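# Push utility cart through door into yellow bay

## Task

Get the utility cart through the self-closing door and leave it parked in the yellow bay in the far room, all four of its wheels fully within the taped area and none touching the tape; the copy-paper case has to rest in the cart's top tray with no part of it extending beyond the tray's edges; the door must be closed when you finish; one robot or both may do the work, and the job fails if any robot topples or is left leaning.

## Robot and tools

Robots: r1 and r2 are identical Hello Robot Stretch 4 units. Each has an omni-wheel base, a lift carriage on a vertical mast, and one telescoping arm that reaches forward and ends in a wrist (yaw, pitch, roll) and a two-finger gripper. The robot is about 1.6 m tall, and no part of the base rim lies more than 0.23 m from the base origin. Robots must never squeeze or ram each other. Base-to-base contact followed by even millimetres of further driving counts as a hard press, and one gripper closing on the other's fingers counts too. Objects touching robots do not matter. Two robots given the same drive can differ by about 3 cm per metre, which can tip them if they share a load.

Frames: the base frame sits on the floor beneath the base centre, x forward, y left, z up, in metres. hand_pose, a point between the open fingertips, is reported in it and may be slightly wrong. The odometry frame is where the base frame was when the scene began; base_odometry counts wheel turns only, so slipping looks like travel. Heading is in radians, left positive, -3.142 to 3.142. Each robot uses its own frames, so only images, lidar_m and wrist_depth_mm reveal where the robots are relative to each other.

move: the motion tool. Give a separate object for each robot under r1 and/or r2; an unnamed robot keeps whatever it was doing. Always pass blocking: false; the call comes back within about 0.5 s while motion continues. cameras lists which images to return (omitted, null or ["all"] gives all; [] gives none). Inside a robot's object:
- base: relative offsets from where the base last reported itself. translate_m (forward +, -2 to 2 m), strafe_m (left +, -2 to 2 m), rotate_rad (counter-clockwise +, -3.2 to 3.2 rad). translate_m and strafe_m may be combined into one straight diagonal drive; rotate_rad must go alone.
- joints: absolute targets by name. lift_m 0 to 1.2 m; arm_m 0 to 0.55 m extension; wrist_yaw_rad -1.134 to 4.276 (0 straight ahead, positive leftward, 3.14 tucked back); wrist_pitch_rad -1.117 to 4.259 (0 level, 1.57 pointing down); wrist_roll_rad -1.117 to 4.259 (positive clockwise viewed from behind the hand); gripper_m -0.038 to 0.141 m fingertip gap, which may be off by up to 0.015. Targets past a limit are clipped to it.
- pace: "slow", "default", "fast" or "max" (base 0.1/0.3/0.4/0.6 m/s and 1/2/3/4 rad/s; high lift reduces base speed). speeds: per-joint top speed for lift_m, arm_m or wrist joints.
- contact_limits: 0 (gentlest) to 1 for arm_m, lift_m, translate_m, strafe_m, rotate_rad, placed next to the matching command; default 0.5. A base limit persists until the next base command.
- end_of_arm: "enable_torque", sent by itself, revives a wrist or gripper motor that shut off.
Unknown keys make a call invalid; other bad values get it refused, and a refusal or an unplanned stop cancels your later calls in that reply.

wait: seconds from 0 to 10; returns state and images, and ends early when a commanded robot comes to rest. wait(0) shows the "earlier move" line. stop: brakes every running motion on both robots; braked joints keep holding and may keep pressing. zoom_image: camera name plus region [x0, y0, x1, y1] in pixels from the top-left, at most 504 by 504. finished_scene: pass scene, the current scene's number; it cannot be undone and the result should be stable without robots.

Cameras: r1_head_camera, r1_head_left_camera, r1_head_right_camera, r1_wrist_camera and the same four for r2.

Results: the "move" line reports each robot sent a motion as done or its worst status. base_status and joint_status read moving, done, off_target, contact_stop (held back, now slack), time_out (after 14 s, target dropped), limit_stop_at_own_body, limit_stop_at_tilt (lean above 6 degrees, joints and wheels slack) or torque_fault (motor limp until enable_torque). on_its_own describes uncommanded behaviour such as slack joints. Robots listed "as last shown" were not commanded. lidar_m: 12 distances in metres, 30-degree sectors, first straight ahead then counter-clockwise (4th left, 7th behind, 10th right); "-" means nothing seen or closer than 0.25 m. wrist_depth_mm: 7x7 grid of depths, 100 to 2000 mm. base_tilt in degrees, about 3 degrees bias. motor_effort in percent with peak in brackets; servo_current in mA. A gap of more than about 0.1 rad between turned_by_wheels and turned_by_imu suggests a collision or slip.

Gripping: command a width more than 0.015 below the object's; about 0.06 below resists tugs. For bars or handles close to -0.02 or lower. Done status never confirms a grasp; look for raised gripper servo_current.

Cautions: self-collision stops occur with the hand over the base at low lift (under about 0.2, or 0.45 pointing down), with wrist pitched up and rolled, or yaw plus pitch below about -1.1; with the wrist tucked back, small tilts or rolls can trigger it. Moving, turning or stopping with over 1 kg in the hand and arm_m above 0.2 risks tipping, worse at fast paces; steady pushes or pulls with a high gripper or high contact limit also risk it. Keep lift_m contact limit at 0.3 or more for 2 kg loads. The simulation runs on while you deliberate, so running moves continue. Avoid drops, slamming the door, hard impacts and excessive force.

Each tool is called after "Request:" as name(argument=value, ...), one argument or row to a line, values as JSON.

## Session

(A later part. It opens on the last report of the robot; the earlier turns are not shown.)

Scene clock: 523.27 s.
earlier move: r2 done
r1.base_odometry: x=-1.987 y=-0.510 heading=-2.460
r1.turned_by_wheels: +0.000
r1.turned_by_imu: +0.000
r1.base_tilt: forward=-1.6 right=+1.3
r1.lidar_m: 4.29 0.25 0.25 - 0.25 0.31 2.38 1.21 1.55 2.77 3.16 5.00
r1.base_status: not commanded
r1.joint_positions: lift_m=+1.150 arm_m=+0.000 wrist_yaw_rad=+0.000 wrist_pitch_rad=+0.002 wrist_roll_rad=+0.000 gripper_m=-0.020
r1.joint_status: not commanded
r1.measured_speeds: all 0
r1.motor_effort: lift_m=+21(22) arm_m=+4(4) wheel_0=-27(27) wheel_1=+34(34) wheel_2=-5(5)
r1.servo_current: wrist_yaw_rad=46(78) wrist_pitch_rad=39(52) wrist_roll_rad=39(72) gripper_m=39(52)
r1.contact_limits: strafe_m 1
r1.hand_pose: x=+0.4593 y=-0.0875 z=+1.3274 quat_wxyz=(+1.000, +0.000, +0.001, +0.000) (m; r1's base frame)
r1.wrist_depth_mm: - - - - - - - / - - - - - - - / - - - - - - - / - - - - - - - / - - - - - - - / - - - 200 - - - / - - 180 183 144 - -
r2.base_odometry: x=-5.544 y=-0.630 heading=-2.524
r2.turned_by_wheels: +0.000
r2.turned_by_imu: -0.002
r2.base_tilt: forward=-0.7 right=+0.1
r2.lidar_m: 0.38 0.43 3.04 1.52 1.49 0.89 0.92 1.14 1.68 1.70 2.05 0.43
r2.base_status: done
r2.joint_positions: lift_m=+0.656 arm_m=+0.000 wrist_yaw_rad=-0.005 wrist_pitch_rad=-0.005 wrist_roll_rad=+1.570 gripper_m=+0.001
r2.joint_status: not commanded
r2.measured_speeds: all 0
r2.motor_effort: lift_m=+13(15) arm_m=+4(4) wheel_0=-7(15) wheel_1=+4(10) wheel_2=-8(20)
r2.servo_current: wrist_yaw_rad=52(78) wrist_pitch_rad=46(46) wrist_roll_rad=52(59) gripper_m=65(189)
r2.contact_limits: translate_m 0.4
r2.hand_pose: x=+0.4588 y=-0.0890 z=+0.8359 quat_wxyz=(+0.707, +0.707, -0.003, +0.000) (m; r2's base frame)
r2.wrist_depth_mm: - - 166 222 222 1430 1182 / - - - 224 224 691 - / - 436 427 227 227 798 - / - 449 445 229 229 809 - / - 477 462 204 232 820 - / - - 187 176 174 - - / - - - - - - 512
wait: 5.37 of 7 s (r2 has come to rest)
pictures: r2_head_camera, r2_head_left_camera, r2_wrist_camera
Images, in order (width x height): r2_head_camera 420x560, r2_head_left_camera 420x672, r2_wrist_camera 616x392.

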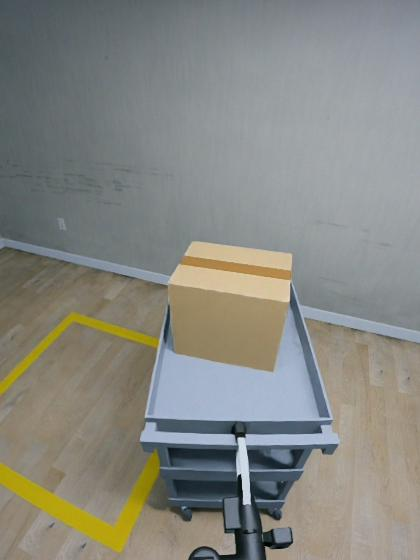

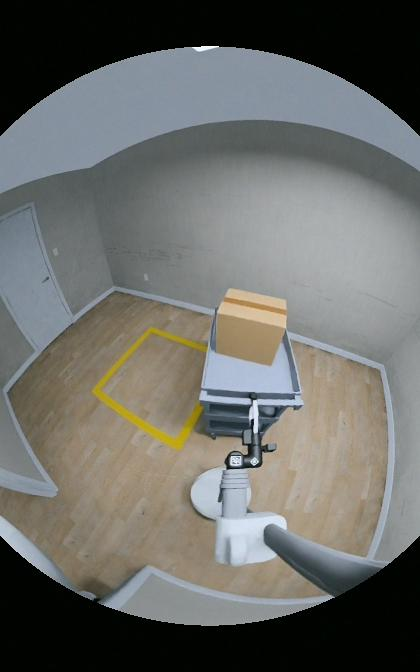

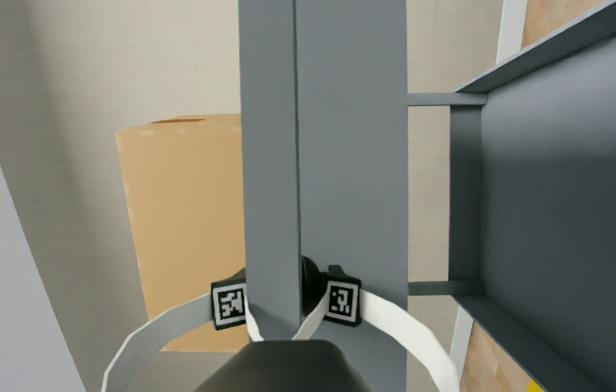

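Request:
move(
  blocking=false,
  r2={"joints":{"gripper_m":0.138}},
  cameras=[],
)

Request:
wait(
  seconds=2,
  cameras=[],
)

Request:
move(
  blocking=false,
  r2={"base":{"translate_m":-0.2},"pace":"slow"},
  cameras=[],
)

Request:
wait(
  seconds=3,
  cameras=[],
)

Request:
move(
  blocking=false,
  r2={"base":{"strafe_m":-0.85},"joints":{"gripper_m":-0.02}},
  cameras=[],
)

Request:
wait(
  seconds=5,
  cameras=[],
)

Request:
move(
  blocking=false,
  r2={"base":{"translate_m":0.6}},
  cameras=["r2_head_camera"],
)

Request:
wait(
  seconds=5,
  cameras=["r2_head_left_camera"],
)

Request:
move(
  blocking=false,
  r2={"base":{"rotate_rad":1.22},"pace":"slow"},
  cameras=[],
)

Request:
wait(
  seconds=5,
  cameras=["r2_head_camera","r2_head_left_camera","r2_wrist_camera"],
)

Scene clock: 539.47 s.
move: r2 moving
r1: as last shown
r1.lidar_m: 4.25 0.26 0.25 - 0.25 0.26 2.36 1.25 1.56 2.79 3.16 4.98
r1.motor_effort: lift_m=+22(22) arm_m=+4(4) wheel_0=-27(27) wheel_1=+34(34) wheel_2=-5(5)
r1.servo_current: wrist_yaw_rad=59(59) wrist_pitch_rad=33(46) wrist_roll_rad=39(59) gripper_m=39(52)
r1.contact_limits: strafe_m 1
r1.wrist_depth_mm: - - - - - - - / - - - - - - - / - - - - - - - / - - - - - - - / - - - - - - - / - - - 199 - - - / - - 180 184 144 - -
r2.base_odometry: x=-5.544 y=-0.630 heading=-2.524
r2.turned_by_wheels: +0.000
r2.turned_by_imu: +0.001
r2.base_tilt: forward=-0.7 right=+0.1
r2.lidar_m: 0.41 0.43 3.02 1.46 1.51 0.87 0.93 1.16 1.68 1.72 2.04 0.44
r2.base_status: not commanded
r2.joint_positions: lift_m=+0.656 arm_m=+0.000 wrist_yaw_rad=-0.005 wrist_pitch_rad=-0.005 wrist_roll_rad=+1.570 gripper_m=+0.020
r2.joint_status: gripper_m moving
r2.measured_speeds: translate_m=+0.000 strafe_m=+0.000 rotate_rad=+0.001 lift_m=+0.000 arm_m=+0.000 wrist_yaw_rad=+0.000 wrist_pitch_rad=+0.000 wrist_roll_rad=+0.000
r2.motor_effort: lift_m=+13(13) arm_m=+4(4) wheel_0=-6(7) wheel_1=+4(5) wheel_2=-7(8)
r2.servo_current: wrist_yaw_rad=46(65) wrist_pitch_rad=46(46) wrist_roll_rad=46(59) gripper_m=111(111)
r2.contact_limits: translate_m 0.4
r2.hand_pose: x=+0.4588 y=-0.0890 z=+0.8359 quat_wxyz=(+0.707, +0.707, -0.003, +0.000) (m; r2's base frame)
r2.wrist_depth_mm: - - - 224 224 1464 1205 / - - - 227 226 - - / - 436 433 230 229 820 - / - 455 449 233 233 820 - / - 477 473 220 236 798 - / - - 190 179 183 - - / - - - - - - 508
pictures: none
No camera images: "cameras" was empty.

Scene clock: 541.23 s.
earlier move: r2 done
r1.base_odometry: x=-1.987 y=-0.510 heading=-2.460
r1.turned_by_wheels: +0.000
r1.turned_by_imu: +0.000
r1.base_tilt: forward=-1.6 right=+1.3
r1.lidar_m: 4.24 0.27 0.25 - 0.25 0.28 2.36 1.23 1.56 2.79 3.18 4.99
r1.base_status: not commanded
r1.joint_positions: lift_m=+1.150 arm_m=+0.000 wrist_yaw_rad=+0.000 wrist_pitch_rad=+0.002 wrist_roll_rad=+0.000 gripper_m=-0.020
r1.joint_status: not commanded
r1.measured_speeds: all 0
r1.motor_effort: lift_m=+22(22) arm_m=+4(4) wheel_0=-26(27) wheel_1=+34(34) wheel_2=-5(5)
r1.servo_current: wrist_yaw_rad=33(72) wrist_pitch_rad=39(52) wrist_roll_rad=39(65) gripper_m=33(52)
r1.contact_limits: strafe_m 1
r1.hand_pose: x=+0.4593 y=-0.0875 z=+1.3274 quat_wxyz=(+1.000, +0.000, +0.001, +0.000) (m; r1's base frame)
r1.wrist_depth_mm: - - - - - - - / - - - - - - - / - - - - - - - / - - - - - - - / - - - - - - - / - - - 199 - - - / - - 180 183 144 - -
r2.base_odometry: x=-5.544 y=-0.631 heading=-2.524
r2.turned_by_wheels: +0.000
r2.turned_by_imu: +0.001
r2.base_tilt: forward=-0.7 right=+0.1
r2.lidar_m: 0.41 0.46 3.04 1.49 1.52 0.87 0.92 1.15 1.67 1.72 2.07 0.43
r2.base_status: not commanded
r2.joint_positions: lift_m=+0.656 arm_m=+0.000 wrist_yaw_rad=-0.003 wrist_pitch_rad=-0.002 wrist_roll_rad=+1.570 gripper_m=+0.138
r2.joint_status: all done
r2.measured_speeds: all 0
r2.motor_effort: lift_m=+13(13) arm_m=+4(4) wheel_0=-3(7) wheel_1=+4(5) wheel_2=-6(8)
r2.servo_current: wrist_yaw_rad=46(65) wrist_pitch_rad=33(52) wrist_roll_rad=59(59) gripper_m=59(124)
r2.contact_limits: translate_m 0.4
r2.hand_pose: x=+0.4590 y=-0.0883 z=+0.8352 quat_wxyz=(+0.707, +0.707, -0.002, +0.000) (m; r2's base frame)
r2.wrist_depth_mm: - - 174 231 - 1464 - / - - 176 235 - 715 - / - 439 436 237 - - - / - 455 452 242 - - - / - 480 469 245 - - - / - 521 190 249 212 185 - / - - - - - 1808 -
wait: 1.77 of 2 s (r2 has come to rest)
pictures: none
No camera images: "cameras" was empty.

Scene clock: 541.73 s.
move: r2 moving
r1: as last shown
r1.lidar_m: 4.25 0.28 0.25 - 0.25 0.31 2.33 1.24 1.54 2.80 3.21 4.99
r1.motor_effort: lift_m=+22(22) arm_m=+4(4) wheel_0=-27(27) wheel_1=+34(34) wheel_2=-5(5)
r1.servo_current: wrist_yaw_rad=52(65) wrist_pitch_rad=46(46) wrist_roll_rad=59(59) gripper_m=46(52)
r1.contact_limits: strafe_m 1
r2.base_odometry: x=-5.534 y=-0.624 heading=-2.524
r2.turned_by_wheels: +0.000
r2.turned_by_imu: +0.000
r2.base_tilt: forward=-0.7 right=+0.1
r2.lidar_m: 0.43 0.48 3.05 1.50 1.50 0.88 0.91 1.14 1.69 1.72 2.10 0.42
r2.base_status: translate_m moving
r2.joint_positions: lift_m=+0.656 arm_m=+0.000 wrist_yaw_rad=-0.003 wrist_pitch_rad=-0.002 wrist_roll_rad=+1.570 gripper_m=+0.138
r2.joint_status: not commanded
r2.measured_speeds: translate_m=-0.048 strafe_m=+0.001 rotate_rad=+0.001 lift_m=+0.000 arm_m=+0.000 wrist_yaw_rad=+0.000 wrist_pitch_rad=+0.000 wrist_roll_rad=+0.000
r2.motor_effort: lift_m=+13(13) arm_m=+4(4) wheel_0=-7(7) wheel_1=-7(7) wheel_2=+9(9)
r2.servo_current: wrist_yaw_rad=46(59) wrist_pitch_rad=39(46) wrist_roll_rad=52(59) gripper_m=52(59)
r2.hand_pose: x=+0.4590 y=-0.0883 z=+0.8352 quat_wxyz=(+0.707, +0.707, -0.002, +0.000) (m; r2's base frame)
r2.wrist_depth_mm: - - 184 241 - 1499 - / - - 187 243 - 715 - / - 449 442 249 - - - / - 466 459 253 - - - / - 484 224 255 - 842 - / - - 199 259 212 186 - / - - - - - 1863 -
pictures: none
No camera images: "cameras" was empty.

Scene clock: 544.53 s.
earlier move: r2 done
r1.base_odometry: x=-1.987 y=-0.510 heading=-2.460
r1.turned_by_wheels: +0.000
r1.turned_by_imu: +0.000
r1.base_tilt: forward=-1.6 right=+1.3
r1.lidar_m: 4.23 0.28 0.25 - 0.25 0.28 2.38 1.23 1.55 2.79 3.16 4.97
r1.base_status: not commanded
r1.joint_positions: lift_m=+1.150 arm_m=+0.000 wrist_yaw_rad=+0.000 wrist_pitch_rad=+0.002 wrist_roll_rad=+0.000 gripper_m=-0.020
r1.joint_status: not commanded
r1.measured_speeds: all 0
r1.motor_effort: lift_m=+22(22) arm_m=+4(4) wheel_0=-26(27) wheel_1=+34(34) wheel_2=-5(5)
r1.servo_current: wrist_yaw_rad=39(65) wrist_pitch_rad=46(52) wrist_roll_rad=59(65) gripper_m=46(52)
r1.contact_limits: strafe_m 1
r1.hand_pose: x=+0.4593 y=-0.0875 z=+1.3274 quat_wxyz=(+1.000, +0.000, +0.001, +0.000) (m; r1's base frame)
r1.wrist_depth_mm: - - - - - - - / - - - - - - - / - - - - - - - / - - - - - - - / - - - - - - - / - - - 198 - - - / - - 180 183 144 - -
r2.base_odometry: x=-5.381 y=-0.515 heading=-2.524
r2.turned_by_wheels: +0.000
r2.turned_by_imu: +0.000
r2.base_tilt: forward=-0.7 right=+0.1
r2.lidar_m: 0.61 2.65 3.12 1.47 3.99 0.71 0.73 0.94 1.61 1.61 2.04 0.63
r2.base_status: done
r2.joint_positions: lift_m=+0.656 arm_m=+0.000 wrist_yaw_rad=-0.003 wrist_pitch_rad=-0.002 wrist_roll_rad=+1.570 gripper_m=+0.138
r2.joint_status: not commanded
r2.measured_speeds: all 0
r2.motor_effort: lift_m=+13(13) arm_m=+4(5) wheel_0=-2(9) wheel_1=-5(8) wheel_2=+4(10)
r2.servo_current: wrist_yaw_rad=46(65) wrist_pitch_rad=39(52) wrist_roll_rad=39(59) gripper_m=46(59)
r2.hand_pose: x=+0.4590 y=-0.0883 z=+0.8352 quat_wxyz=(+0.707, +0.707, -0.002, +0.000) (m; r2's base frame)
r2.wrist_depth_mm: - - - 364 - 1464 1098 / - - - 424 430 574 427 / - - 640 430 - - 433 / - - 654 436 1060 - 439 / - - 691 445 - - 452 / - - 723 449 - 185 452 / - - - - - 1863 462
wait: 2.80 of 3 s (r2 has come to rest)
pictures: none
No camera images: "cameras" was empty.

Scene clock: 545.03 s.
move: r2 moving
r1: as last shown
r1.lidar_m: 4.26 0.26 0.25 - 0.25 0.28 2.35 1.23 1.57 2.79 3.16 4.98
r1.motor_effort: lift_m=+22(22) arm_m=+4(4) wheel_0=-27(27) wheel_1=+34(34) wheel_2=-5(5)
r1.servo_current: wrist_yaw_rad=65(72) wrist_pitch_rad=39(46) wrist_roll_rad=39(72) gripper_m=39(46)
r1.contact_limits: strafe_m 1
r1.wrist_depth_mm: - - - - - - - / - - - - - - - / - - - - - - - / - - - - - - - / - - - - - - - / - - - 199 - - - / - - 180 184 144 - -
r2.base_odometry: x=-5.402 y=-0.485 heading=-2.524
r2.turned_by_wheels: +0.000
r2.turned_by_imu: +0.000
r2.base_tilt: forward=-0.7 right=+0.0
r2.lidar_m: 0.59 0.66 3.15 1.50 4.03 0.73 0.74 0.94 1.56 1.61 2.02 0.61
r2.base_status: strafe_m moving
r2.joint_positions: lift_m=+0.656 arm_m=+0.000 wrist_yaw_rad=-0.003 wrist_pitch_rad=-0.002 wrist_roll_rad=+1.570 gripper_m=+0.126
r2.joint_status: gripper_m moving
r2.measured_speeds: translate_m=+0.000 strafe_m=-0.139 rotate_rad=+0.001 lift_m=+0.000 arm_m=+0.000 wrist_yaw_rad=+0.000 wrist_pitch_rad=+0.000 wrist_roll_rad=+0.000
r2.motor_effort: lift_m=+13(13) arm_m=+4(4) wheel_0=+9(11) wheel_1=-10(12) wheel_2=+0(3)
r2.servo_current: wrist_yaw_rad=65(65) wrist_pitch_rad=39(52) wrist_roll_rad=46(59) gripper_m=98(104)
r2.hand_pose: x=+0.4590 y=-0.0882 z=+0.8352 quat_wxyz=(+0.707, +0.707, -0.002, +0.000) (m; r2's base frame)
r2.wrist_depth_mm: - - - - - 1537 1138 / - - - 366 430 430 424 / - - 707 427 - - 427 / - - 647 436 1025 - 436 / - - 668 442 - - 445 / - - 205 445 202 - 455 / - - - - - - 459
pictures: none
No camera images: "cameras" was empty.

Scene clock: 548.70 s.
earlier move: r2 done
r1.base_odometry: x=-1.987 y=-0.510 heading=-2.460
r1.turned_by_wheels: +0.000
r1.turned_by_imu: +0.000
r1.base_tilt: forward=-1.6 right=+1.3
r1.lidar_m: 4.27 0.25 0.25 - 0.25 0.27 2.36 1.22 1.55 2.78 3.15 4.99
r1.base_status: not commanded
r1.joint_positions: lift_m=+1.150 arm_m=+0.000 wrist_yaw_rad=+0.000 wrist_pitch_rad=+0.002 wrist_roll_rad=+0.000 gripper_m=-0.020
r1.joint_status: not commanded
r1.measured_speeds: all 0
r1.motor_effort: lift_m=+22(22) arm_m=+4(4) wheel_0=-27(27) wheel_1=+34(34) wheel_2=-5(5)
r1.servo_current: wrist_yaw_rad=39(72) wrist_pitch_rad=39(52) wrist_roll_rad=52(72) gripper_m=39(52)
r1.contact_limits: strafe_m 1
r1.hand_pose: x=+0.4593 y=-0.0875 z=+1.3274 quat_wxyz=(+1.000, +0.000, +0.001, +0.000) (m; r1's base frame)
r1.wrist_depth_mm: - - - - - - - / - - - - - - - / - - - - - - - / - - - - - - - / - - - - - - - / - - - 198 - - - / - - 181 183 144 - -
r2.base_odometry: x=-5.873 y=+0.178 heading=-2.524
r2.turned_by_wheels: +0.000
r2.turned_by_imu: +0.001
r2.base_tilt: forward=-0.7 right=+0.1
r2.lidar_m: 1.79 0.80 0.87 2.31 1.15 1.03 1.06 0.91 0.82 0.84 1.05 1.75
r2.base_status: done
r2.joint_positions: lift_m=+0.656 arm_m=+0.000 wrist_yaw_rad=-0.003 wrist_pitch_rad=-0.002 wrist_roll_rad=+1.570 gripper_m=-0.019
r2.joint_status: all done
r2.measured_speeds: all 0
r2.motor_effort: lift_m=+14(14) arm_m=+4(4) wheel_0=+2(15) wheel_1=-1(12) wheel_2=+0(3)
r2.servo_current: wrist_yaw_rad=52(65) wrist_pitch_rad=46(52) wrist_roll_rad=46(59) gripper_m=98(163)
r2.hand_pose: x=+0.4590 y=-0.0882 z=+0.8351 quat_wxyz=(+0.707, +0.707, -0.002, +0.000) (m; r2's base frame)
r2.wrist_depth_mm: - - - - - 1336 1160 / - - - - - 1397 1160 / - - - - - 1464 1182 / - - - - - 1576 1182 / - - - - - 1576 1160 / - - 181 200 170 1576 1160 / - - - - - 1366 1182
wait: 3.67 of 5 s (r2 has come to rest)
pictures: none
No camera images: "cameras" was empty.

Scene clock: 549.20 s.
move: r2 moving
r1: as last shown
r1.lidar_m: 4.27 0.25 0.25 - 0.25 0.28 2.36 1.22 1.56 2.78 3.16 4.98
r1.servo_current: wrist_yaw_rad=52(52) wrist_pitch_rad=39(46) wrist_roll_rad=52(59) gripper_m=46(52)
r1.contact_limits: strafe_m 1
r1.wrist_depth_mm: - - - - - - - / - - - - - - - / - - - - - - - / - - - - - - - / - - - - - - - / - - - 200 - - - / - - 179 183 144 - -
r2.base_odometry: x=-5.898 y=+0.160 heading=-2.524
r2.turned_by_wheels: +0.000
r2.turned_by_imu: +0.000
r2.base_tilt: forward=-0.7 right=+0.1
r2.lidar_m: 1.75 0.74 0.85 2.31 1.17 1.06 1.10 0.91 0.81 0.85 1.07 1.72
r2.base_status: translate_m moving
r2.joint_positions: lift_m=+0.656 arm_m=+0.000 wrist_yaw_rad=-0.003 wrist_pitch_rad=-0.002 wrist_roll_rad=+1.570 gripper_m=-0.019
r2.joint_status: not commanded
r2.measured_speeds: translate_m=+0.121 strafe_m=+0.000 rotate_rad=-0.003 lift_m=+0.000 arm_m=+0.000 wrist_yaw_rad=+0.000 wrist_pitch_rad=+0.000 wrist_roll_rad=+0.000
r2.motor_effort: lift_m=+14(14) arm_m=+4(4) wheel_0=+7(8) wheel_1=+5(7) wheel_2=-11(13)
r2.servo_current: wrist_yaw_rad=39(59) wrist_pitch_rad=39(46) wrist_roll_rad=52(65) gripper_m=98(104)
r2.hand_pose: x=+0.4590 y=-0.0882 z=+0.8351 quat_wxyz=(+0.707, +0.707, -0.002, +0.000) (m; r2's base frame)
r2.wrist_depth_mm: - - - - - 1336 1138 / - - - - - 1430 1138 / - - - - - 1464 1160 / - - - - - 1537 1182 / - - - - - 1576 1160 / - - 181 200 170 1576 1182 / - - - - - 1397 1182
pictures: r2_head_camera
Images, in order (width x height): r2_head_camera 420x560.

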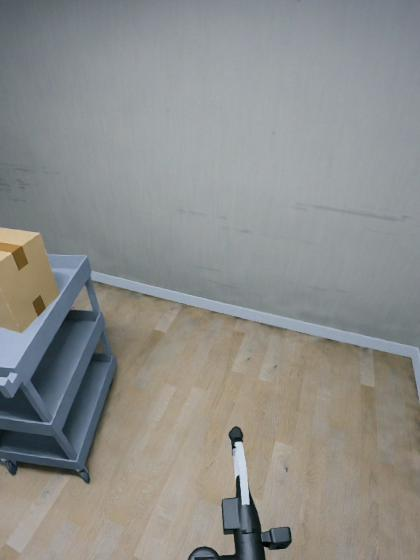

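Scene clock: 552.20 s.
earlier move: r2 done
r1.base_odometry: x=-1.987 y=-0.510 heading=-2.460
r1.turned_by_wheels: +0.000
r1.turned_by_imu: +0.000
r1.base_tilt: forward=-1.6 right=+1.3
r1.lidar_m: 4.26 0.27 0.25 - 0.25 0.28 2.36 1.23 1.58 2.77 3.18 4.98
r1.base_status: not commanded
r1.joint_positions: lift_m=+1.150 arm_m=+0.000 wrist_yaw_rad=+0.000 wrist_pitch_rad=+0.002 wrist_roll_rad=+0.000 gripper_m=-0.020
r1.joint_status: not commanded
r1.measured_speeds: all 0
r1.motor_effort: lift_m=+22(22) arm_m=+4(4) wheel_0=-27(28) wheel_1=+34(34) wheel_2=-5(5)
r1.servo_current: wrist_yaw_rad=46(65) wrist_pitch_rad=39(46) wrist_roll_rad=39(65) gripper_m=46(52)
r1.contact_limits: strafe_m 1
r1.hand_pose: x=+0.4593 y=-0.0875 z=+1.3274 quat_wxyz=(+1.000, +0.000, +0.001, +0.000) (m; r1's base frame)
r1.wrist_depth_mm: - - - - - - - / - - - - - - - / - - - - - - - / - - - - - - - / - - - - - - - / - - - 199 - - - / - - 180 184 144 - -
r2.base_odometry: x=-6.362 y=-0.169 heading=-2.524
r2.turned_by_wheels: +0.000
r2.turned_by_imu: +0.001
r2.base_tilt: forward=-0.7 right=+0.0
r2.lidar_m: 1.23 0.69 0.52 0.52 1.75 1.59 1.63 1.16 1.04 1.08 1.31 1.20
r2.base_status: done
r2.joint_positions: lift_m=+0.656 arm_m=+0.000 wrist_yaw_rad=-0.003 wrist_pitch_rad=-0.002 wrist_roll_rad=+1.570 gripper_m=-0.019
r2.joint_status: not commanded
r2.measured_speeds: all 0
r2.motor_effort: lift_m=+14(15) arm_m=+4(4) wheel_0=+4(10) wheel_1=+4(9) wheel_2=-4(14)
r2.servo_current: wrist_yaw_rad=46(59) wrist_pitch_rad=46(46) wrist_roll_rad=39(65) gripper_m=104(104)
r2.hand_pose: x=+0.4590 y=-0.0882 z=+0.8351 quat_wxyz=(+0.707, +0.707, -0.002, +0.000) (m; r2's base frame)
r2.wrist_depth_mm: - - - - - - - / - - - - - - - / - - - - - - 960 / - - - - - - 1042 / - - - - - - 1098 / - - 181 200 170 - 1138 / - - - - - 123 1182
wait: 3.00 of 5 s (r2 has come to rest)
pictures: r2_head_left_camera
Images, in order (width x height): r2_head_left_camera 420x672.

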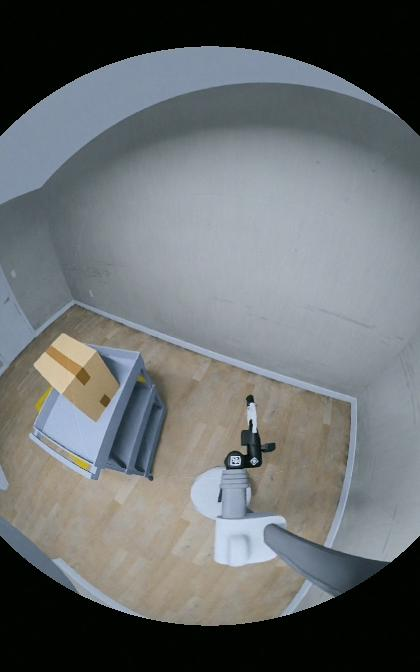

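Scene clock: 552.70 s.
move: r2 moving
r1: as last shown
r1.lidar_m: 4.30 0.25 0.25 - 0.25 0.30 2.37 1.23 1.54 2.79 3.15 4.99
r1.motor_effort: lift_m=+22(22) arm_m=+4(4) wheel_0=-27(27) wheel_1=+34(34) wheel_2=-5(5)
r1.servo_current: wrist_yaw_rad=52(52) wrist_pitch_rad=39(46) wrist_roll_rad=33(59) gripper_m=46(52)
r1.contact_limits: strafe_m 1
r1.wrist_depth_mm: - - - - - - - / - - - - - - - / - - - - - - - / - - - - - - - / - - - - - - - / - - - 199 - - - / - - 180 183 144 - -
r2.base_odometry: x=-6.362 y=-0.169 heading=-2.399
r2.turned_by_wheels: +0.125
r2.turned_by_imu: +0.122
r2.base_tilt: forward=-0.6 right=+0.1
r2.lidar_m: 1.26 0.63 0.51 0.50 1.65 1.58 1.55 1.11 1.05 1.12 1.25 1.20
r2.base_status: rotate_rad moving
r2.joint_positions: lift_m=+0.656 arm_m=+0.000 wrist_yaw_rad=-0.003 wrist_pitch_rad=-0.002 wrist_roll_rad=+1.570 gripper_m=-0.019
r2.joint_status: not commanded
r2.measured_speeds: translate_m=+0.002 strafe_m=+0.000 rotate_rad=+0.485 lift_m=+0.000 arm_m=+0.000 wrist_yaw_rad=+0.000 wrist_pitch_rad=+0.000 wrist_roll_rad=+0.000
r2.motor_effort: lift_m=+14(15) arm_m=+4(4) wheel_0=-8(10) wheel_1=-8(8) wheel_2=-9(9)
r2.servo_current: wrist_yaw_rad=52(65) wrist_pitch_rad=39(46) wrist_roll_rad=65(65) gripper_m=98(104)
r2.hand_pose: x=+0.4590 y=-0.0882 z=+0.8351 quat_wxyz=(+0.707, +0.707, -0.002, +0.000) (m; r2's base frame)
r2.wrist_depth_mm: - - - - - - - / - - - - - - - / - - - - - - 991 / - - - - - - 1078 / - - - - - - 1138 / - - 181 200 170 1336 1182 / - - - - - 123 1160
pictures: none
No camera images: "cameras" was empty.

Scene clock: 554.70 s.
earlier move: r2 done
r1.base_odometry: x=-1.987 y=-0.510 heading=-2.460
r1.turned_by_wheels: +0.000
r1.turned_by_imu: +0.000
r1.base_tilt: forward=-1.6 right=+1.3
r1.lidar_m: 4.25 0.26 0.25 - 0.25 0.29 2.38 1.24 1.56 2.79 3.13 4.98
r1.base_status: not commanded
r1.joint_positions: lift_m=+1.150 arm_m=+0.000 wrist_yaw_rad=+0.000 wrist_pitch_rad=+0.002 wrist_roll_rad=+0.000 gripper_m=-0.020
r1.joint_status: not commanded
r1.measured_speeds: all 0
r1.motor_effort: lift_m=+22(22) arm_m=+4(4) wheel_0=-27(28) wheel_1=+34(34) wheel_2=-5(5)
r1.servo_current: wrist_yaw_rad=72(78) wrist_pitch_rad=46(52) wrist_roll_rad=59(72) gripper_m=46(52)
r1.contact_limits: strafe_m 1
r1.hand_pose: x=+0.4593 y=-0.0875 z=+1.3274 quat_wxyz=(+1.000, +0.000, +0.001, +0.000) (m; r1's base frame)
r1.wrist_depth_mm: - - - - - - - / - - - - - - - / - - - - - - - / - - - - - - - / - - - - - - - / - - - 198 - - - / - - 180 184 143 - -
r2.base_odometry: x=-6.362 y=-0.169 heading=-1.305
r2.turned_by_wheels: +1.094
r2.turned_by_imu: +1.065
r2.base_tilt: forward=-0.7 right=+0.0
r2.lidar_m: 0.51 0.54 1.62 1.60 1.47 1.11 1.04 1.12 1.25 1.20 1.27 0.61
r2.base_status: done
r2.joint_positions: lift_m=+0.656 arm_m=+0.000 wrist_yaw_rad=-0.003 wrist_pitch_rad=-0.002 wrist_roll_rad=+1.570 gripper_m=-0.019
r2.joint_status: not commanded
r2.measured_speeds: all 0
r2.motor_effort: lift_m=+14(15) arm_m=+4(4) wheel_0=-4(10) wheel_1=-4(9) wheel_2=-6(10)
r2.servo_current: wrist_yaw_rad=46(65) wrist_pitch_rad=39(46) wrist_roll_rad=46(65) gripper_m=98(104)
r2.hand_pose: x=+0.4590 y=-0.0882 z=+0.8351 quat_wxyz=(+0.707, +0.707, -0.002, +0.000) (m; r2's base frame)
r2.wrist_depth_mm: - - - 399 - 668 - / - - - 382 - 732 - / - 452 449 368 - - - / - 445 445 351 - - - / - 442 445 340 - - - / - - 187 201 180 - - / - - - - - - -
wait: 2.00 of 5 s (r2 has come to rest)
pictures: r2_head_camera, r2_head_left_camera, r2_wrist_camera
Images, in order (width x height): r2_head_camera 420x560, r2_head_left_camera 420x672, r2_wrist_camera 616x392.

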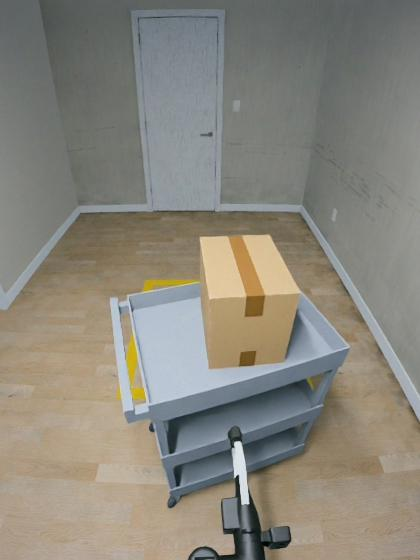

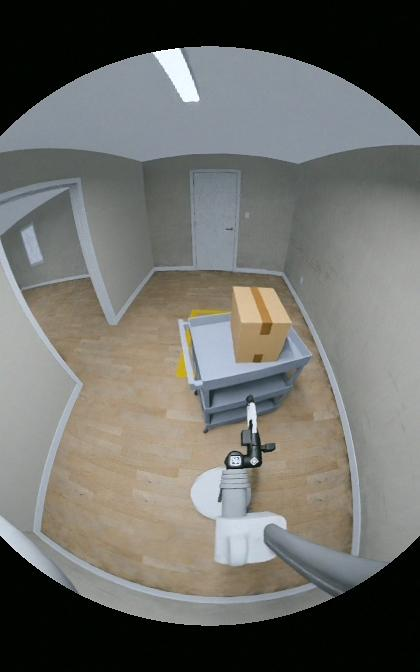

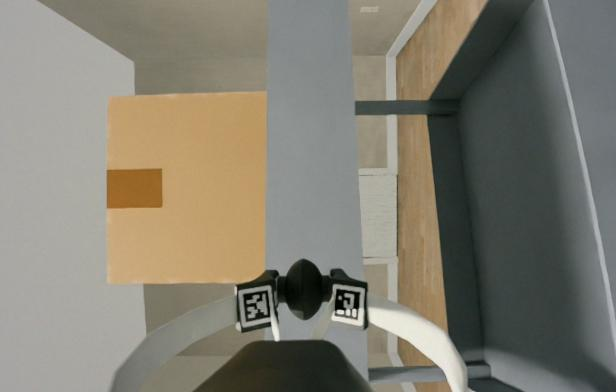

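Request:
move(
  blocking=false,
  r2={"base":{"strafe_m":0.06,"translate_m":0.5},"pace":"slow","contact_limits":{"translate_m":0.5}},
  cameras=[],
)

Request:
wait(
  seconds=8,
  cameras=["r2_head_camera","r2_head_left_camera"],
)

Scene clock: 565.93 s.
move: r2 moving
r1: as last shown
r1.lidar_m: 4.28 0.26 0.25 - 0.25 0.28 2.35 1.23 1.54 2.79 3.14 4.97
r1.motor_effort: lift_m=+21(22) arm_m=+4(4) wheel_0=-27(27) wheel_1=+34(34) wheel_2=-5(5)
r1.servo_current: wrist_yaw_rad=46(72) wrist_pitch_rad=39(46) wrist_roll_rad=46(65) gripper_m=46(46)
r1.contact_limits: strafe_m 1
r1.wrist_depth_mm: - - - - - - - / - - - - - - - / - - - - - - - / - - - - - - - / - - - - - - - / - - - 199 - - - / - - 180 183 144 - -
r2.base_odometry: x=-6.357 y=-0.181 heading=-1.305
r2.turned_by_wheels: +0.000
r2.turned_by_imu: +0.001
r2.base_tilt: forward=-0.7 right=+0.1
r2.lidar_m: 0.52 0.49 1.66 1.59 1.48 1.12 1.06 1.14 1.26 1.19 1.26 0.60
r2.base_status: translate_m moving; strafe_m moving
r2.joint_positions: lift_m=+0.656 arm_m=+0.000 wrist_yaw_rad=-0.003 wrist_pitch_rad=-0.002 wrist_roll_rad=+1.570 gripper_m=-0.019
r2.joint_status: not commanded
r2.measured_speeds: translate_m=+0.048 strafe_m=+0.006 rotate_rad=-0.001 lift_m=+0.000 arm_m=+0.000 wrist_yaw_rad=+0.000 wrist_pitch_rad=+0.000 wrist_roll_rad=+0.000
r2.motor_effort: lift_m=+14(14) arm_m=+4(4) wheel_0=+6(8) wheel_1=+7(7) wheel_2=-9(10)
r2.servo_current: wrist_yaw_rad=59(59) wrist_pitch_rad=46(46) wrist_roll_rad=39(59) gripper_m=104(104)
r2.contact_limits: translate_m 0.5
r2.hand_pose: x=+0.4590 y=-0.0882 z=+0.8351 quat_wxyz=(+0.707, +0.707, -0.002, +0.000) (m; r2's base frame)
r2.wrist_depth_mm: - - - 387 - 661 - / - - - 370 - 732 - / - 436 436 355 - - - / - 436 436 340 - - - / - 433 433 330 - - - / - - 187 201 179 - - / - - - - - - -
pictures: none
No camera images: "cameras" was empty.

Scene clock: 571.73 s.
earlier move: r2 done
r1.base_odometry: x=-1.987 y=-0.510 heading=-2.460
r1.turned_by_wheels: +0.000
r1.turned_by_imu: +0.000
r1.base_tilt: forward=-1.6 right=+1.3
r1.lidar_m: 4.25 0.27 0.25 - 0.25 0.28 2.37 1.24 1.54 2.78 3.18 4.98
r1.base_status: not commanded
r1.joint_positions: lift_m=+1.150 arm_m=+0.000 wrist_yaw_rad=+0.000 wrist_pitch_rad=+0.002 wrist_roll_rad=+0.000 gripper_m=-0.020
r1.joint_status: not commanded
r1.measured_speeds: all 0
r1.motor_effort: lift_m=+21(22) arm_m=+4(4) wheel_0=-27(28) wheel_1=+34(34) wheel_2=-5(5)
r1.servo_current: wrist_yaw_rad=46(72) wrist_pitch_rad=39(59) wrist_roll_rad=46(72) gripper_m=46(52)
r1.contact_limits: strafe_m 1
r1.hand_pose: x=+0.4593 y=-0.0875 z=+1.3274 quat_wxyz=(+1.000, +0.000, +0.001, +0.000) (m; r1's base frame)
r1.wrist_depth_mm: - - - - - - - / - - - - - - - / - - - - - - - / - - - - - - - / - - - - - - - / - - - 199 - - - / - - 180 182 144 - -
r2.base_odometry: x=-6.173 y=-0.635 heading=-1.305
r2.turned_by_wheels: +0.000
r2.turned_by_imu: +0.001
r2.base_tilt: forward=-0.7 right=+0.1
r2.lidar_m: 0.45 2.12 2.02 1.52 1.61 1.62 1.53 1.65 1.31 1.26 0.49 0.43
r2.base_status: done
r2.joint_positions: lift_m=+0.656 arm_m=+0.000 wrist_yaw_rad=-0.003 wrist_pitch_rad=-0.002 wrist_roll_rad=+1.570 gripper_m=-0.019
r2.joint_status: not commanded
r2.measured_speeds: all 0
r2.motor_effort: lift_m=+14(15) arm_m=+4(4) wheel_0=+6(11) wheel_1=+5(9) wheel_2=-7(19)
r2.servo_current: wrist_yaw_rad=39(65) wrist_pitch_rad=39(52) wrist_roll_rad=52(59) gripper_m=72(111)
r2.contact_limits: translate_m 0.5
r2.hand_pose: x=+0.4590 y=-0.0883 z=+0.8351 quat_wxyz=(+0.707, +0.707, -0.002, +0.000) (m; r2's base frame)
r2.wrist_depth_mm: 249 249 240 175 - 1983 - / 270 271 262 186 - 1983 - / 298 301 289 198 203 - - / - 334 327 213 215 - - / - - - 224 - 1756 - / - - 187 201 181 1756 466 / - - - - - 1576 1182
wait: 5.80 of 8 s (r2 has come to rest)
pictures: r2_head_camera, r2_head_left_camera
Images, in order (width x height): r2_head_camera 420x560, r2_head_left_camera 420x672.

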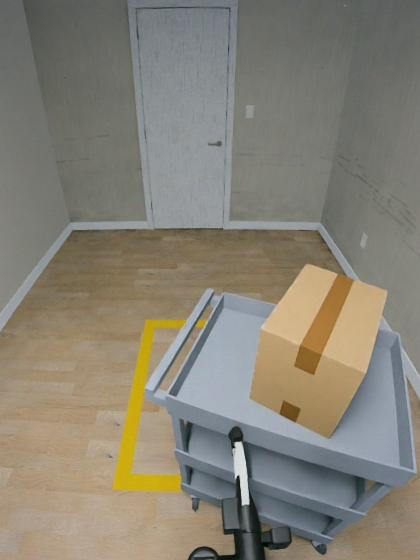

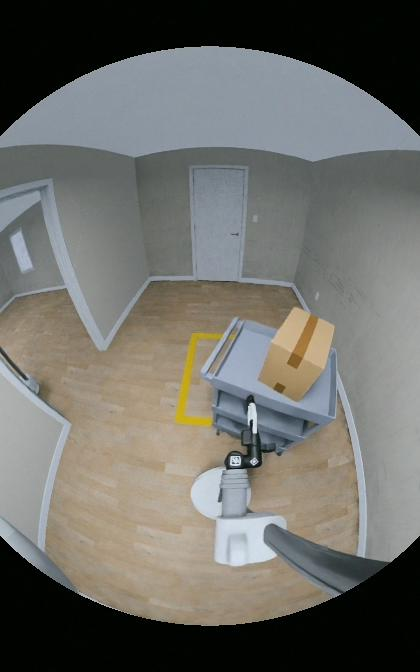

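Request:
move(
  blocking=false,
  r2={"base":{"translate_m":-0.25}},
  cameras=[],
)

Request:
wait(
  seconds=3,
  cameras=[],
)

Request:
move(
  blocking=false,
  r2={"base":{"strafe_m":-0.3}},
  cameras=[],
)

Request:
wait(
  seconds=3,
  cameras=[],
)

Request:
move(
  blocking=false,
  r2={"base":{"translate_m":0.45},"pace":"slow","contact_limits":{"translate_m":0.5}},
  cameras=["r2_head_camera","r2_wrist_camera"],
)

Request:
wait(
  seconds=6,
  cameras=["r2_head_camera","r2_head_left_camera"],
)

Scene clock: 582.93 s.
move: r2 moving
r1: as last shown
r1.lidar_m: 4.28 0.25 0.25 - 0.25 0.29 2.39 1.25 1.54 2.78 3.15 4.99
r1.motor_effort: lift_m=+22(22) arm_m=+4(4) wheel_0=-27(27) wheel_1=+34(34) wheel_2=-5(5)
r1.servo_current: wrist_yaw_rad=33(59) wrist_pitch_rad=33(46) wrist_roll_rad=39(65) gripper_m=46(46)
r1.contact_limits: strafe_m 1
r1.wrist_depth_mm: - - - - - - - / - - - - - - - / - - - - - - - / - - - - - - - / - - - - - - - / - - - 199 - - - / - - 180 183 144 - -
r2.base_odometry: x=-6.181 y=-0.606 heading=-1.305
r2.turned_by_wheels: +0.000
r2.turned_by_imu: +0.000
r2.base_tilt: forward=-0.7 right=+0.0
r2.lidar_m: 0.48 2.06 2.04 1.50 1.60 1.57 1.53 1.63 1.33 1.27 0.53 0.46
r2.base_status: translate_m moving
r2.joint_positions: lift_m=+0.656 arm_m=+0.000 wrist_yaw_rad=-0.003 wrist_pitch_rad=-0.002 wrist_roll_rad=+1.570 gripper_m=-0.019
r2.joint_status: not commanded
r2.measured_speeds: translate_m=-0.121 strafe_m=+0.000 rotate_rad=-0.003 lift_m=+0.000 arm_m=+0.000 wrist_yaw_rad=+0.000 wrist_pitch_rad=+0.000 wrist_roll_rad=+0.000
r2.motor_effort: lift_m=+15(15) arm_m=+4(5) wheel_0=-5(8) wheel_1=-8(8) wheel_2=+12(12)
r2.servo_current: wrist_yaw_rad=46(59) wrist_pitch_rad=39(46) wrist_roll_rad=46(52) gripper_m=72(78)
r2.hand_pose: x=+0.4590 y=-0.0882 z=+0.8351 quat_wxyz=(+0.707, +0.707, -0.002, +0.000) (m; r2's base frame)
r2.wrist_depth_mm: 270 271 259 196 202 1983 - / 291 294 289 211 - - - / 324 322 320 222 - - - / - 362 - 238 - - - / - - - 252 - 661 - / - - 187 201 180 1708 473 / - - - - - 1499 421
pictures: none
No camera images: "cameras" was empty.

Scene clock: 584.73 s.
earlier move: r2 done
r1.base_odometry: x=-1.987 y=-0.510 heading=-2.460
r1.turned_by_wheels: +0.000
r1.turned_by_imu: +0.000
r1.base_tilt: forward=-1.6 right=+1.3
r1.lidar_m: 4.27 0.28 0.25 - 0.25 0.30 2.37 1.24 1.57 2.79 3.17 4.97
r1.base_status: not commanded
r1.joint_positions: lift_m=+1.150 arm_m=+0.000 wrist_yaw_rad=+0.000 wrist_pitch_rad=+0.002 wrist_roll_rad=+0.000 gripper_m=-0.020
r1.joint_status: not commanded
r1.measured_speeds: all 0
r1.motor_effort: lift_m=+22(22) arm_m=+4(4) wheel_0=-27(27) wheel_1=+34(34) wheel_2=-5(5)
r1.servo_current: wrist_yaw_rad=52(65) wrist_pitch_rad=39(46) wrist_roll_rad=52(65) gripper_m=46(52)
r1.contact_limits: strafe_m 1
r1.hand_pose: x=+0.4593 y=-0.0875 z=+1.3274 quat_wxyz=(+1.000, +0.000, +0.001, +0.000) (m; r1's base frame)
r1.wrist_depth_mm: - - - - - - - / - - - - - - - / - - - - - - - / - - - - - - - / - - - - - - - / - - - 199 - - - / - - 180 183 144 - -
r2.base_odometry: x=-6.238 y=-0.394 heading=-1.305
r2.turned_by_wheels: +0.000
r2.turned_by_imu: +0.000
r2.base_tilt: forward=-0.7 right=+0.0
r2.lidar_m: 0.70 2.18 1.57 1.52 1.61 1.36 1.32 1.37 1.33 1.27 1.34 0.64
r2.base_status: done
r2.joint_positions: lift_m=+0.656 arm_m=+0.000 wrist_yaw_rad=-0.003 wrist_pitch_rad=-0.002 wrist_roll_rad=+1.570 gripper_m=-0.019
r2.joint_status: not commanded
r2.measured_speeds: all 0
r2.motor_effort: lift_m=+14(15) arm_m=+4(5) wheel_0=-3(10) wheel_1=-4(9) wheel_2=+2(13)
r2.servo_current: wrist_yaw_rad=52(65) wrist_pitch_rad=46(52) wrist_roll_rad=52(59) gripper_m=72(78)
r2.hand_pose: x=+0.4590 y=-0.0882 z=+0.8351 quat_wxyz=(+0.707, +0.707, -0.002, +0.000) (m; r2's base frame)
r2.wrist_depth_mm: - 603 517 379 - - - / - 484 480 404 - - - / - - 525 436 - - - / - - 580 466 - - 462 / - - - 488 - 699 508 / - - 187 202 180 - 559 / - - - - - 1576 1138
wait: 1.80 of 3 s (r2 has come to rest)
pictures: none
No camera images: "cameras" was empty.

Scene clock: 585.23 s.
move: r2 moving
r1: as last shown
r1.lidar_m: 4.25 0.25 0.25 - 0.25 0.28 2.34 1.24 1.55 2.79 3.15 4.98
r1.motor_effort: lift_m=+21(22) arm_m=+4(4) wheel_0=-26(27) wheel_1=+34(34) wheel_2=-5(5)
r1.servo_current: wrist_yaw_rad=59(59) wrist_pitch_rad=46(46) wrist_roll_rad=52(59) gripper_m=39(46)
r1.contact_limits: strafe_m 1
r1.wrist_depth_mm: - - - - - - - / - - - - - - - / - - - - - - - / - - - - - - - / - - - - - - - / - - - 199 - - - / - - 181 183 144 - -
r2.base_odometry: x=-6.273 y=-0.404 heading=-1.305
r2.turned_by_wheels: +0.000
r2.turned_by_imu: +0.000
r2.base_tilt: forward=-0.7 right=+0.0
r2.lidar_m: 0.67 2.22 1.61 1.57 1.64 1.36 1.30 1.38 1.27 1.22 1.29 0.65
r2.base_status: strafe_m moving
r2.joint_positions: lift_m=+0.656 arm_m=+0.000 wrist_yaw_rad=-0.003 wrist_pitch_rad=-0.002 wrist_roll_rad=+1.570 gripper_m=-0.019
r2.joint_status: not commanded
r2.measured_speeds: translate_m=+0.000 strafe_m=-0.141 rotate_rad=+0.000 lift_m=+0.000 arm_m=+0.000 wrist_yaw_rad=+0.000 wrist_pitch_rad=+0.000 wrist_roll_rad=+0.000
r2.motor_effort: lift_m=+14(14) arm_m=+4(4) wheel_0=+7(10) wheel_1=-12(12) wheel_2=+0(3)
r2.servo_current: wrist_yaw_rad=59(59) wrist_pitch_rad=39(46) wrist_roll_rad=52(52) gripper_m=78(78)
r2.hand_pose: x=+0.4590 y=-0.0882 z=+0.8351 quat_wxyz=(+0.707, +0.707, -0.002, +0.000) (m; r2's base frame)
r2.wrist_depth_mm: - - 609 366 - - - / - 466 459 389 - - - / - 521 500 418 - - - / - - 559 455 - - 449 / - - - 473 - 768 484 / - - 187 202 180 707 544 / - - - - - 1708 1160
pictures: none
No camera images: "cameras" was empty.

Scene clock: 587.07 s.
earlier move: r2 done
r1.base_odometry: x=-1.987 y=-0.510 heading=-2.460
r1.turned_by_wheels: +0.000
r1.turned_by_imu: +0.000
r1.base_tilt: forward=-1.6 right=+1.3
r1.lidar_m: 4.25 0.25 0.25 - 0.25 0.29 2.37 1.22 1.54 2.80 3.16 4.98
r1.base_status: not commanded
r1.joint_positions: lift_m=+1.150 arm_m=+0.000 wrist_yaw_rad=+0.000 wrist_pitch_rad=+0.002 wrist_roll_rad=+0.000 gripper_m=-0.020
r1.joint_status: not commanded
r1.measured_speeds: all 0
r1.motor_effort: lift_m=+22(22) arm_m=+4(4) wheel_0=-27(27) wheel_1=+34(34) wheel_2=-5(5)
r1.servo_current: wrist_yaw_rad=33(65) wrist_pitch_rad=39(46) wrist_roll_rad=52(65) gripper_m=39(52)
r1.contact_limits: strafe_m 1
r1.hand_pose: x=+0.4593 y=-0.0875 z=+1.3274 quat_wxyz=(+1.000, +0.000, +0.001, +0.000) (m; r1's base frame)
r1.wrist_depth_mm: - - - - - - - / - - - - - - - / - - - - - - - / - - - - - - - / - - - - - - - / - - - 200 - - - / - - 180 183 144 - -
r2.base_odometry: x=-6.528 y=-0.473 heading=-1.305
r2.turned_by_wheels: +0.000
r2.turned_by_imu: +0.000
r2.base_tilt: forward=-0.6 right=+0.0
r2.lidar_m: 0.56 0.73 1.89 1.82 1.83 1.35 1.33 1.35 1.01 0.96 1.03 0.57
r2.base_status: done
r2.joint_positions: lift_m=+0.656 arm_m=+0.000 wrist_yaw_rad=-0.003 wrist_pitch_rad=-0.002 wrist_roll_rad=+1.570 gripper_m=-0.019
r2.joint_status: not commanded
r2.measured_speeds: all 0
r2.motor_effort: lift_m=+14(15) arm_m=+4(4) wheel_0=+2(12) wheel_1=-3(12) wheel_2=+0(3)
r2.servo_current: wrist_yaw_rad=46(65) wrist_pitch_rad=39(52) wrist_roll_rad=52(65) gripper_m=72(78)
r2.hand_pose: x=+0.4590 y=-0.0882 z=+0.8351 quat_wxyz=(+0.707, +0.707, -0.002, +0.000) (m; r2's base frame)
r2.wrist_depth_mm: - - - - - 1618 1138 / - - - - - 1464 1160 / - - - - - 340 394 / - - 603 330 334 330 - / - 539 496 347 - - - / - 484 186 202 179 - - / - - 539 - - - -
wait: 1.83 of 3 s (r2 has come to rest)
pictures: none
No camera images: "cameras" was empty.

Scene clock: 587.57 s.
move: r2 moving
r1: as last shown
r1.lidar_m: 4.26 0.27 0.25 - 0.25 0.29 2.37 1.25 1.56 2.78 3.15 4.98
r1.motor_effort: lift_m=+22(22) arm_m=+4(4) wheel_0=-28(28) wheel_1=+34(34) wheel_2=-5(5)
r1.servo_current: wrist_yaw_rad=46(65) wrist_pitch_rad=39(46) wrist_roll_rad=26(72) gripper_m=46(46)
r1.contact_limits: strafe_m 1
r1.wrist_depth_mm: - - - - - - - / - - - - - - - / - - - - - - - / - - - - - - - / - - - - - - - / - - - 199 - - - / - - 180 183 144 - -
r2.base_odometry: x=-6.524 y=-0.485 heading=-1.305
r2.turned_by_wheels: +0.000
r2.turned_by_imu: +0.000
r2.base_tilt: forward=-0.7 right=+0.1
r2.lidar_m: 0.56 0.73 1.86 1.80 1.87 1.40 1.32 1.37 0.99 0.98 1.04 0.55
r2.base_status: translate_m moving
r2.joint_positions: lift_m=+0.656 arm_m=+0.000 wrist_yaw_rad=-0.003 wrist_pitch_rad=-0.002 wrist_roll_rad=+1.570 gripper_m=-0.019
r2.joint_status: not commanded
r2.measured_speeds: translate_m=+0.048 strafe_m=+0.000 rotate_rad=+0.001 lift_m=+0.000 arm_m=+0.000 wrist_yaw_rad=+0.000 wrist_pitch_rad=+0.000 wrist_roll_rad=+0.000
r2.motor_effort: lift_m=+14(15) arm_m=+4(5) wheel_0=+6(9) wheel_1=+6(7) wheel_2=-9(10)
r2.servo_current: wrist_yaw_rad=52(65) wrist_pitch_rad=46(46) wrist_roll_rad=46(52) gripper_m=72(78)
r2.contact_limits: translate_m 0.5
r2.hand_pose: x=+0.4590 y=-0.0882 z=+0.8351 quat_wxyz=(+0.707, +0.707, -0.002, +0.000) (m; r2's base frame)
r2.wrist_depth_mm: - - - - - 1661 1118 / - - - - - 1537 1138 / - - - - - 327 325 / - - 585 319 327 317 - / - 525 492 336 - - - / - 469 187 202 180 - - / - - 521 - - - -
pictures: r2_head_camera, r2_wrist_camera
Images, in order (width x height): r2_head_camera 420x560, r2_wrist_camera 616x392.

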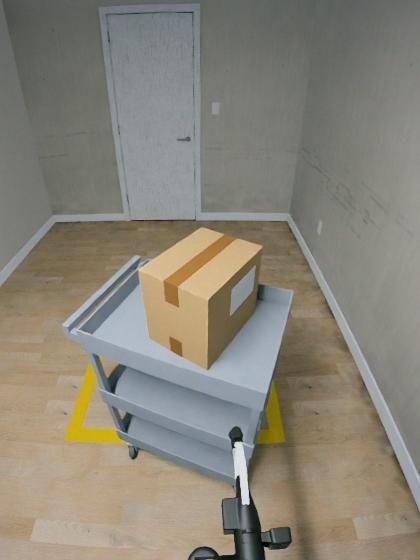

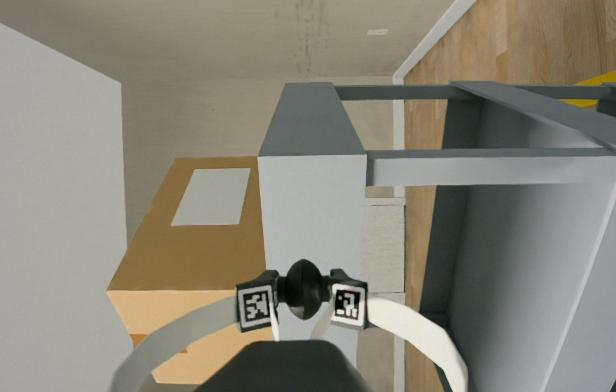

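Scene clock: 592.87 s.
earlier move: r2 done
r1.base_odometry: x=-1.987 y=-0.510 heading=-2.460
r1.turned_by_wheels: +0.000
r1.turned_by_imu: +0.000
r1.base_tilt: forward=-1.6 right=+1.3
r1.lidar_m: 4.26 0.26 0.25 - 0.25 0.31 2.63 1.24 1.55 2.80 3.18 4.98
r1.base_status: not commanded
r1.joint_positions: lift_m=+1.150 arm_m=+0.000 wrist_yaw_rad=+0.000 wrist_pitch_rad=+0.002 wrist_roll_rad=+0.000 gripper_m=-0.020
r1.joint_status: not commanded
r1.measured_speeds: all 0
r1.motor_effort: lift_m=+22(22) arm_m=+4(4) wheel_0=-26(28) wheel_1=+34(34) wheel_2=-5(5)
r1.servo_current: wrist_yaw_rad=39(65) wrist_pitch_rad=39(52) wrist_roll_rad=33(72) gripper_m=39(46)
r1.contact_limits: strafe_m 1
r1.hand_pose: x=+0.4593 y=-0.0875 z=+1.3274 quat_wxyz=(+1.000, +0.000, +0.001, +0.000) (m; r1's base frame)
r1.wrist_depth_mm: - - - - - - - / - - - - - - - / - - - - - - - / - - - - - - - / - - - - - - - / - - - 198 - - - / - - 179 183 144 - -
r2.base_odometry: x=-6.409 y=-0.907 heading=-1.305
r2.turned_by_wheels: +0.000
r2.turned_by_imu: +0.001
r2.base_tilt: forward=-0.7 right=+0.1
r2.lidar_m: 0.44 0.71 2.15 1.80 1.90 1.83 1.76 1.37 1.03 0.97 1.04 0.43
r2.base_status: done
r2.joint_positions: lift_m=+0.656 arm_m=+0.000 wrist_yaw_rad=-0.003 wrist_pitch_rad=-0.002 wrist_roll_rad=+1.570 gripper_m=-0.019
r2.joint_status: not commanded
r2.measured_speeds: all 0
r2.motor_effort: lift_m=+14(15) arm_m=+4(5) wheel_0=+4(11) wheel_1=+5(8) wheel_2=-6(17)
r2.servo_current: wrist_yaw_rad=52(65) wrist_pitch_rad=39(52) wrist_roll_rad=39(65) gripper_m=72(85)
r2.contact_limits: translate_m 0.5
r2.hand_pose: x=+0.4590 y=-0.0883 z=+0.8350 quat_wxyz=(+0.707, +0.707, -0.002, +0.000) (m; r2's base frame)
r2.wrist_depth_mm: - - - - - 1808 - / - - - - - 1983 - / - 480 442 182 185 189 185 / - 410 389 198 199 - - / - 362 353 218 - - - / - 377 185 200 180 - - / - - 484 - - - -
wait: 5.30 of 6 s (r2 has come to rest)
pictures: r2_head_camera, r2_head_left_camera
Images, in order (width x height): r2_head_camera 420x560, r2_head_left_camera 420x672.

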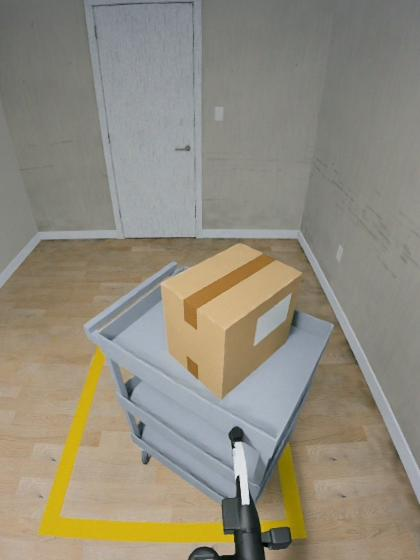

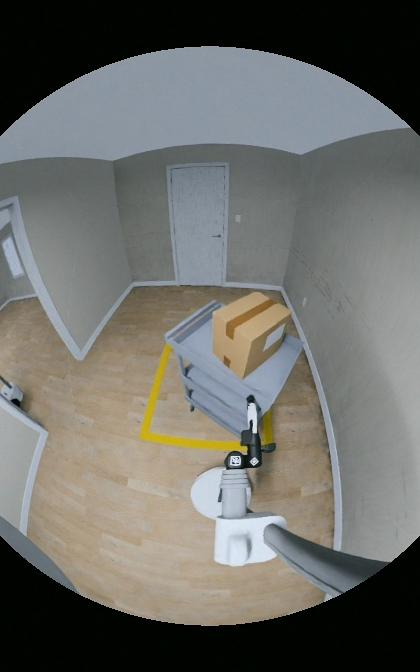

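Request:
move(
  blocking=false,
  r2={"base":{"translate_m":0.22},"pace":"slow","contact_limits":{"translate_m":0.5}},
  cameras=[],
)

Request:
wait(
  seconds=6,
  cameras=["r2_head_camera","r2_wrist_camera"],
)

Scene clock: 606.03 s.
move: r2 moving
r1: as last shown
r1.lidar_m: 4.28 0.25 0.25 - 0.25 0.29 2.68 1.22 1.58 2.79 3.17 4.98
r1.motor_effort: lift_m=+22(22) arm_m=+4(4) wheel_0=-27(27) wheel_1=+34(34) wheel_2=-5(5)
r1.servo_current: wrist_yaw_rad=59(72) wrist_pitch_rad=46(46) wrist_roll_rad=52(59) gripper_m=46(52)
r1.contact_limits: strafe_m 1
r1.wrist_depth_mm: - - - - - - - / - - - - - - - / - - - - - - - / - - - - - - - / - - - - - - - / - - - 199 - - - / - - 179 183 143 - -
r2.base_odometry: x=-6.406 y=-0.919 heading=-1.304
r2.turned_by_wheels: +0.000
r2.turned_by_imu: +0.001
r2.base_tilt: forward=-0.7 right=+0.0
r2.lidar_m: 0.45 0.69 2.11 1.79 1.89 1.84 1.79 1.37 1.01 0.98 1.06 0.43
r2.base_status: translate_m moving
r2.joint_positions: lift_m=+0.656 arm_m=+0.000 wrist_yaw_rad=-0.003 wrist_pitch_rad=-0.002 wrist_roll_rad=+1.570 gripper_m=-0.019
r2.joint_status: not commanded
r2.measured_speeds: translate_m=+0.050 strafe_m=+0.000 rotate_rad=+0.001 lift_m=+0.000 arm_m=+0.000 wrist_yaw_rad=+0.000 wrist_pitch_rad=+0.000 wrist_roll_rad=+0.000
r2.motor_effort: lift_m=+14(15) arm_m=+4(4) wheel_0=+16(16) wheel_1=+7(8) wheel_2=-12(14)
r2.servo_current: wrist_yaw_rad=52(59) wrist_pitch_rad=33(46) wrist_roll_rad=39(59) gripper_m=72(72)
r2.contact_limits: translate_m 0.5
r2.hand_pose: x=+0.4590 y=-0.0883 z=+0.8350 quat_wxyz=(+0.707, +0.707, -0.002, +0.000) (m; r2's base frame)
r2.wrist_depth_mm: - - - - - 1756 - / - - - - - 1756 - / - 473 433 177 184 185 184 / - 407 382 196 202 - - / - 355 349 216 - - - / - 377 187 201 180 - - / - - 488 - - - -
pictures: none
No camera images: "cameras" was empty.

Scene clock: 609.00 s.
earlier move: r2 done
r1.base_odometry: x=-1.987 y=-0.510 heading=-2.460
r1.turned_by_wheels: +0.000
r1.turned_by_imu: +0.000
r1.base_tilt: forward=-1.6 right=+1.3
r1.lidar_m: 4.28 0.26 0.25 - 0.25 0.31 2.54 1.24 1.55 2.79 3.15 4.98
r1.base_status: not commanded
r1.joint_positions: lift_m=+1.150 arm_m=+0.000 wrist_yaw_rad=+0.000 wrist_pitch_rad=+0.002 wrist_roll_rad=+0.000 gripper_m=-0.020
r1.joint_status: not commanded
r1.measured_speeds: all 0
r1.motor_effort: lift_m=+22(22) arm_m=+3(4) wheel_0=-27(27) wheel_1=+34(34) wheel_2=-5(5)
r1.servo_current: wrist_yaw_rad=46(72) wrist_pitch_rad=46(52) wrist_roll_rad=52(72) gripper_m=39(52)
r1.contact_limits: strafe_m 1
r1.hand_pose: x=+0.4593 y=-0.0875 z=+1.3274 quat_wxyz=(+1.000, +0.000, +0.001, +0.000) (m; r1's base frame)
r1.wrist_depth_mm: - - - - - - - / - - - - - - - / - - - - - - - / - - - - - - - / - - - - - - - / - - - 199 - - - / - - 180 183 143 - -
r2.base_odometry: x=-6.352 y=-1.119 heading=-1.304
r2.turned_by_wheels: +0.000
r2.turned_by_imu: +0.001
r2.base_tilt: forward=-0.7 right=+0.0
r2.lidar_m: 0.44 0.77 2.00 1.79 1.92 2.07 1.99 1.37 1.02 0.98 1.05 0.41
r2.base_status: done
r2.joint_positions: lift_m=+0.656 arm_m=+0.000 wrist_yaw_rad=-0.003 wrist_pitch_rad=-0.002 wrist_roll_rad=+1.570 gripper_m=-0.019
r2.joint_status: not commanded
r2.measured_speeds: all 0
r2.motor_effort: lift_m=+14(15) arm_m=+4(4) wheel_0=+6(16) wheel_1=+5(8) wheel_2=-6(14)
r2.servo_current: wrist_yaw_rad=52(59) wrist_pitch_rad=46(46) wrist_roll_rad=52(59) gripper_m=65(78)
r2.contact_limits: translate_m 0.5
r2.hand_pose: x=+0.4590 y=-0.0882 z=+0.8350 quat_wxyz=(+0.707, +0.707, -0.002, +0.000) (m; r2's base frame)
r2.wrist_depth_mm: - - 480 174 - 1756 - / - 445 153 150 154 159 - / - 389 174 166 166 169 - / 368 351 336 190 - - - / 343 329 325 213 238 - - / - 459 186 201 180 732 - / - - - - - - -
wait: 2.97 of 6 s (r2 has come to rest)
pictures: r2_head_camera, r2_wrist_camera
Images, in order (width x height): r2_head_camera 420x560, r2_wrist_camera 616x392.

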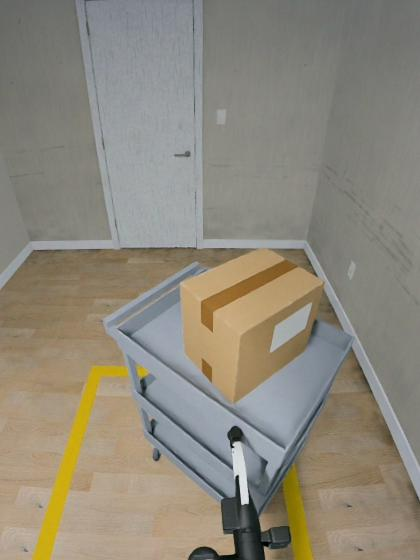

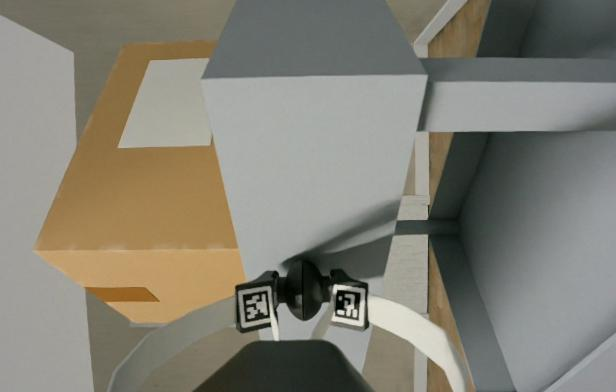

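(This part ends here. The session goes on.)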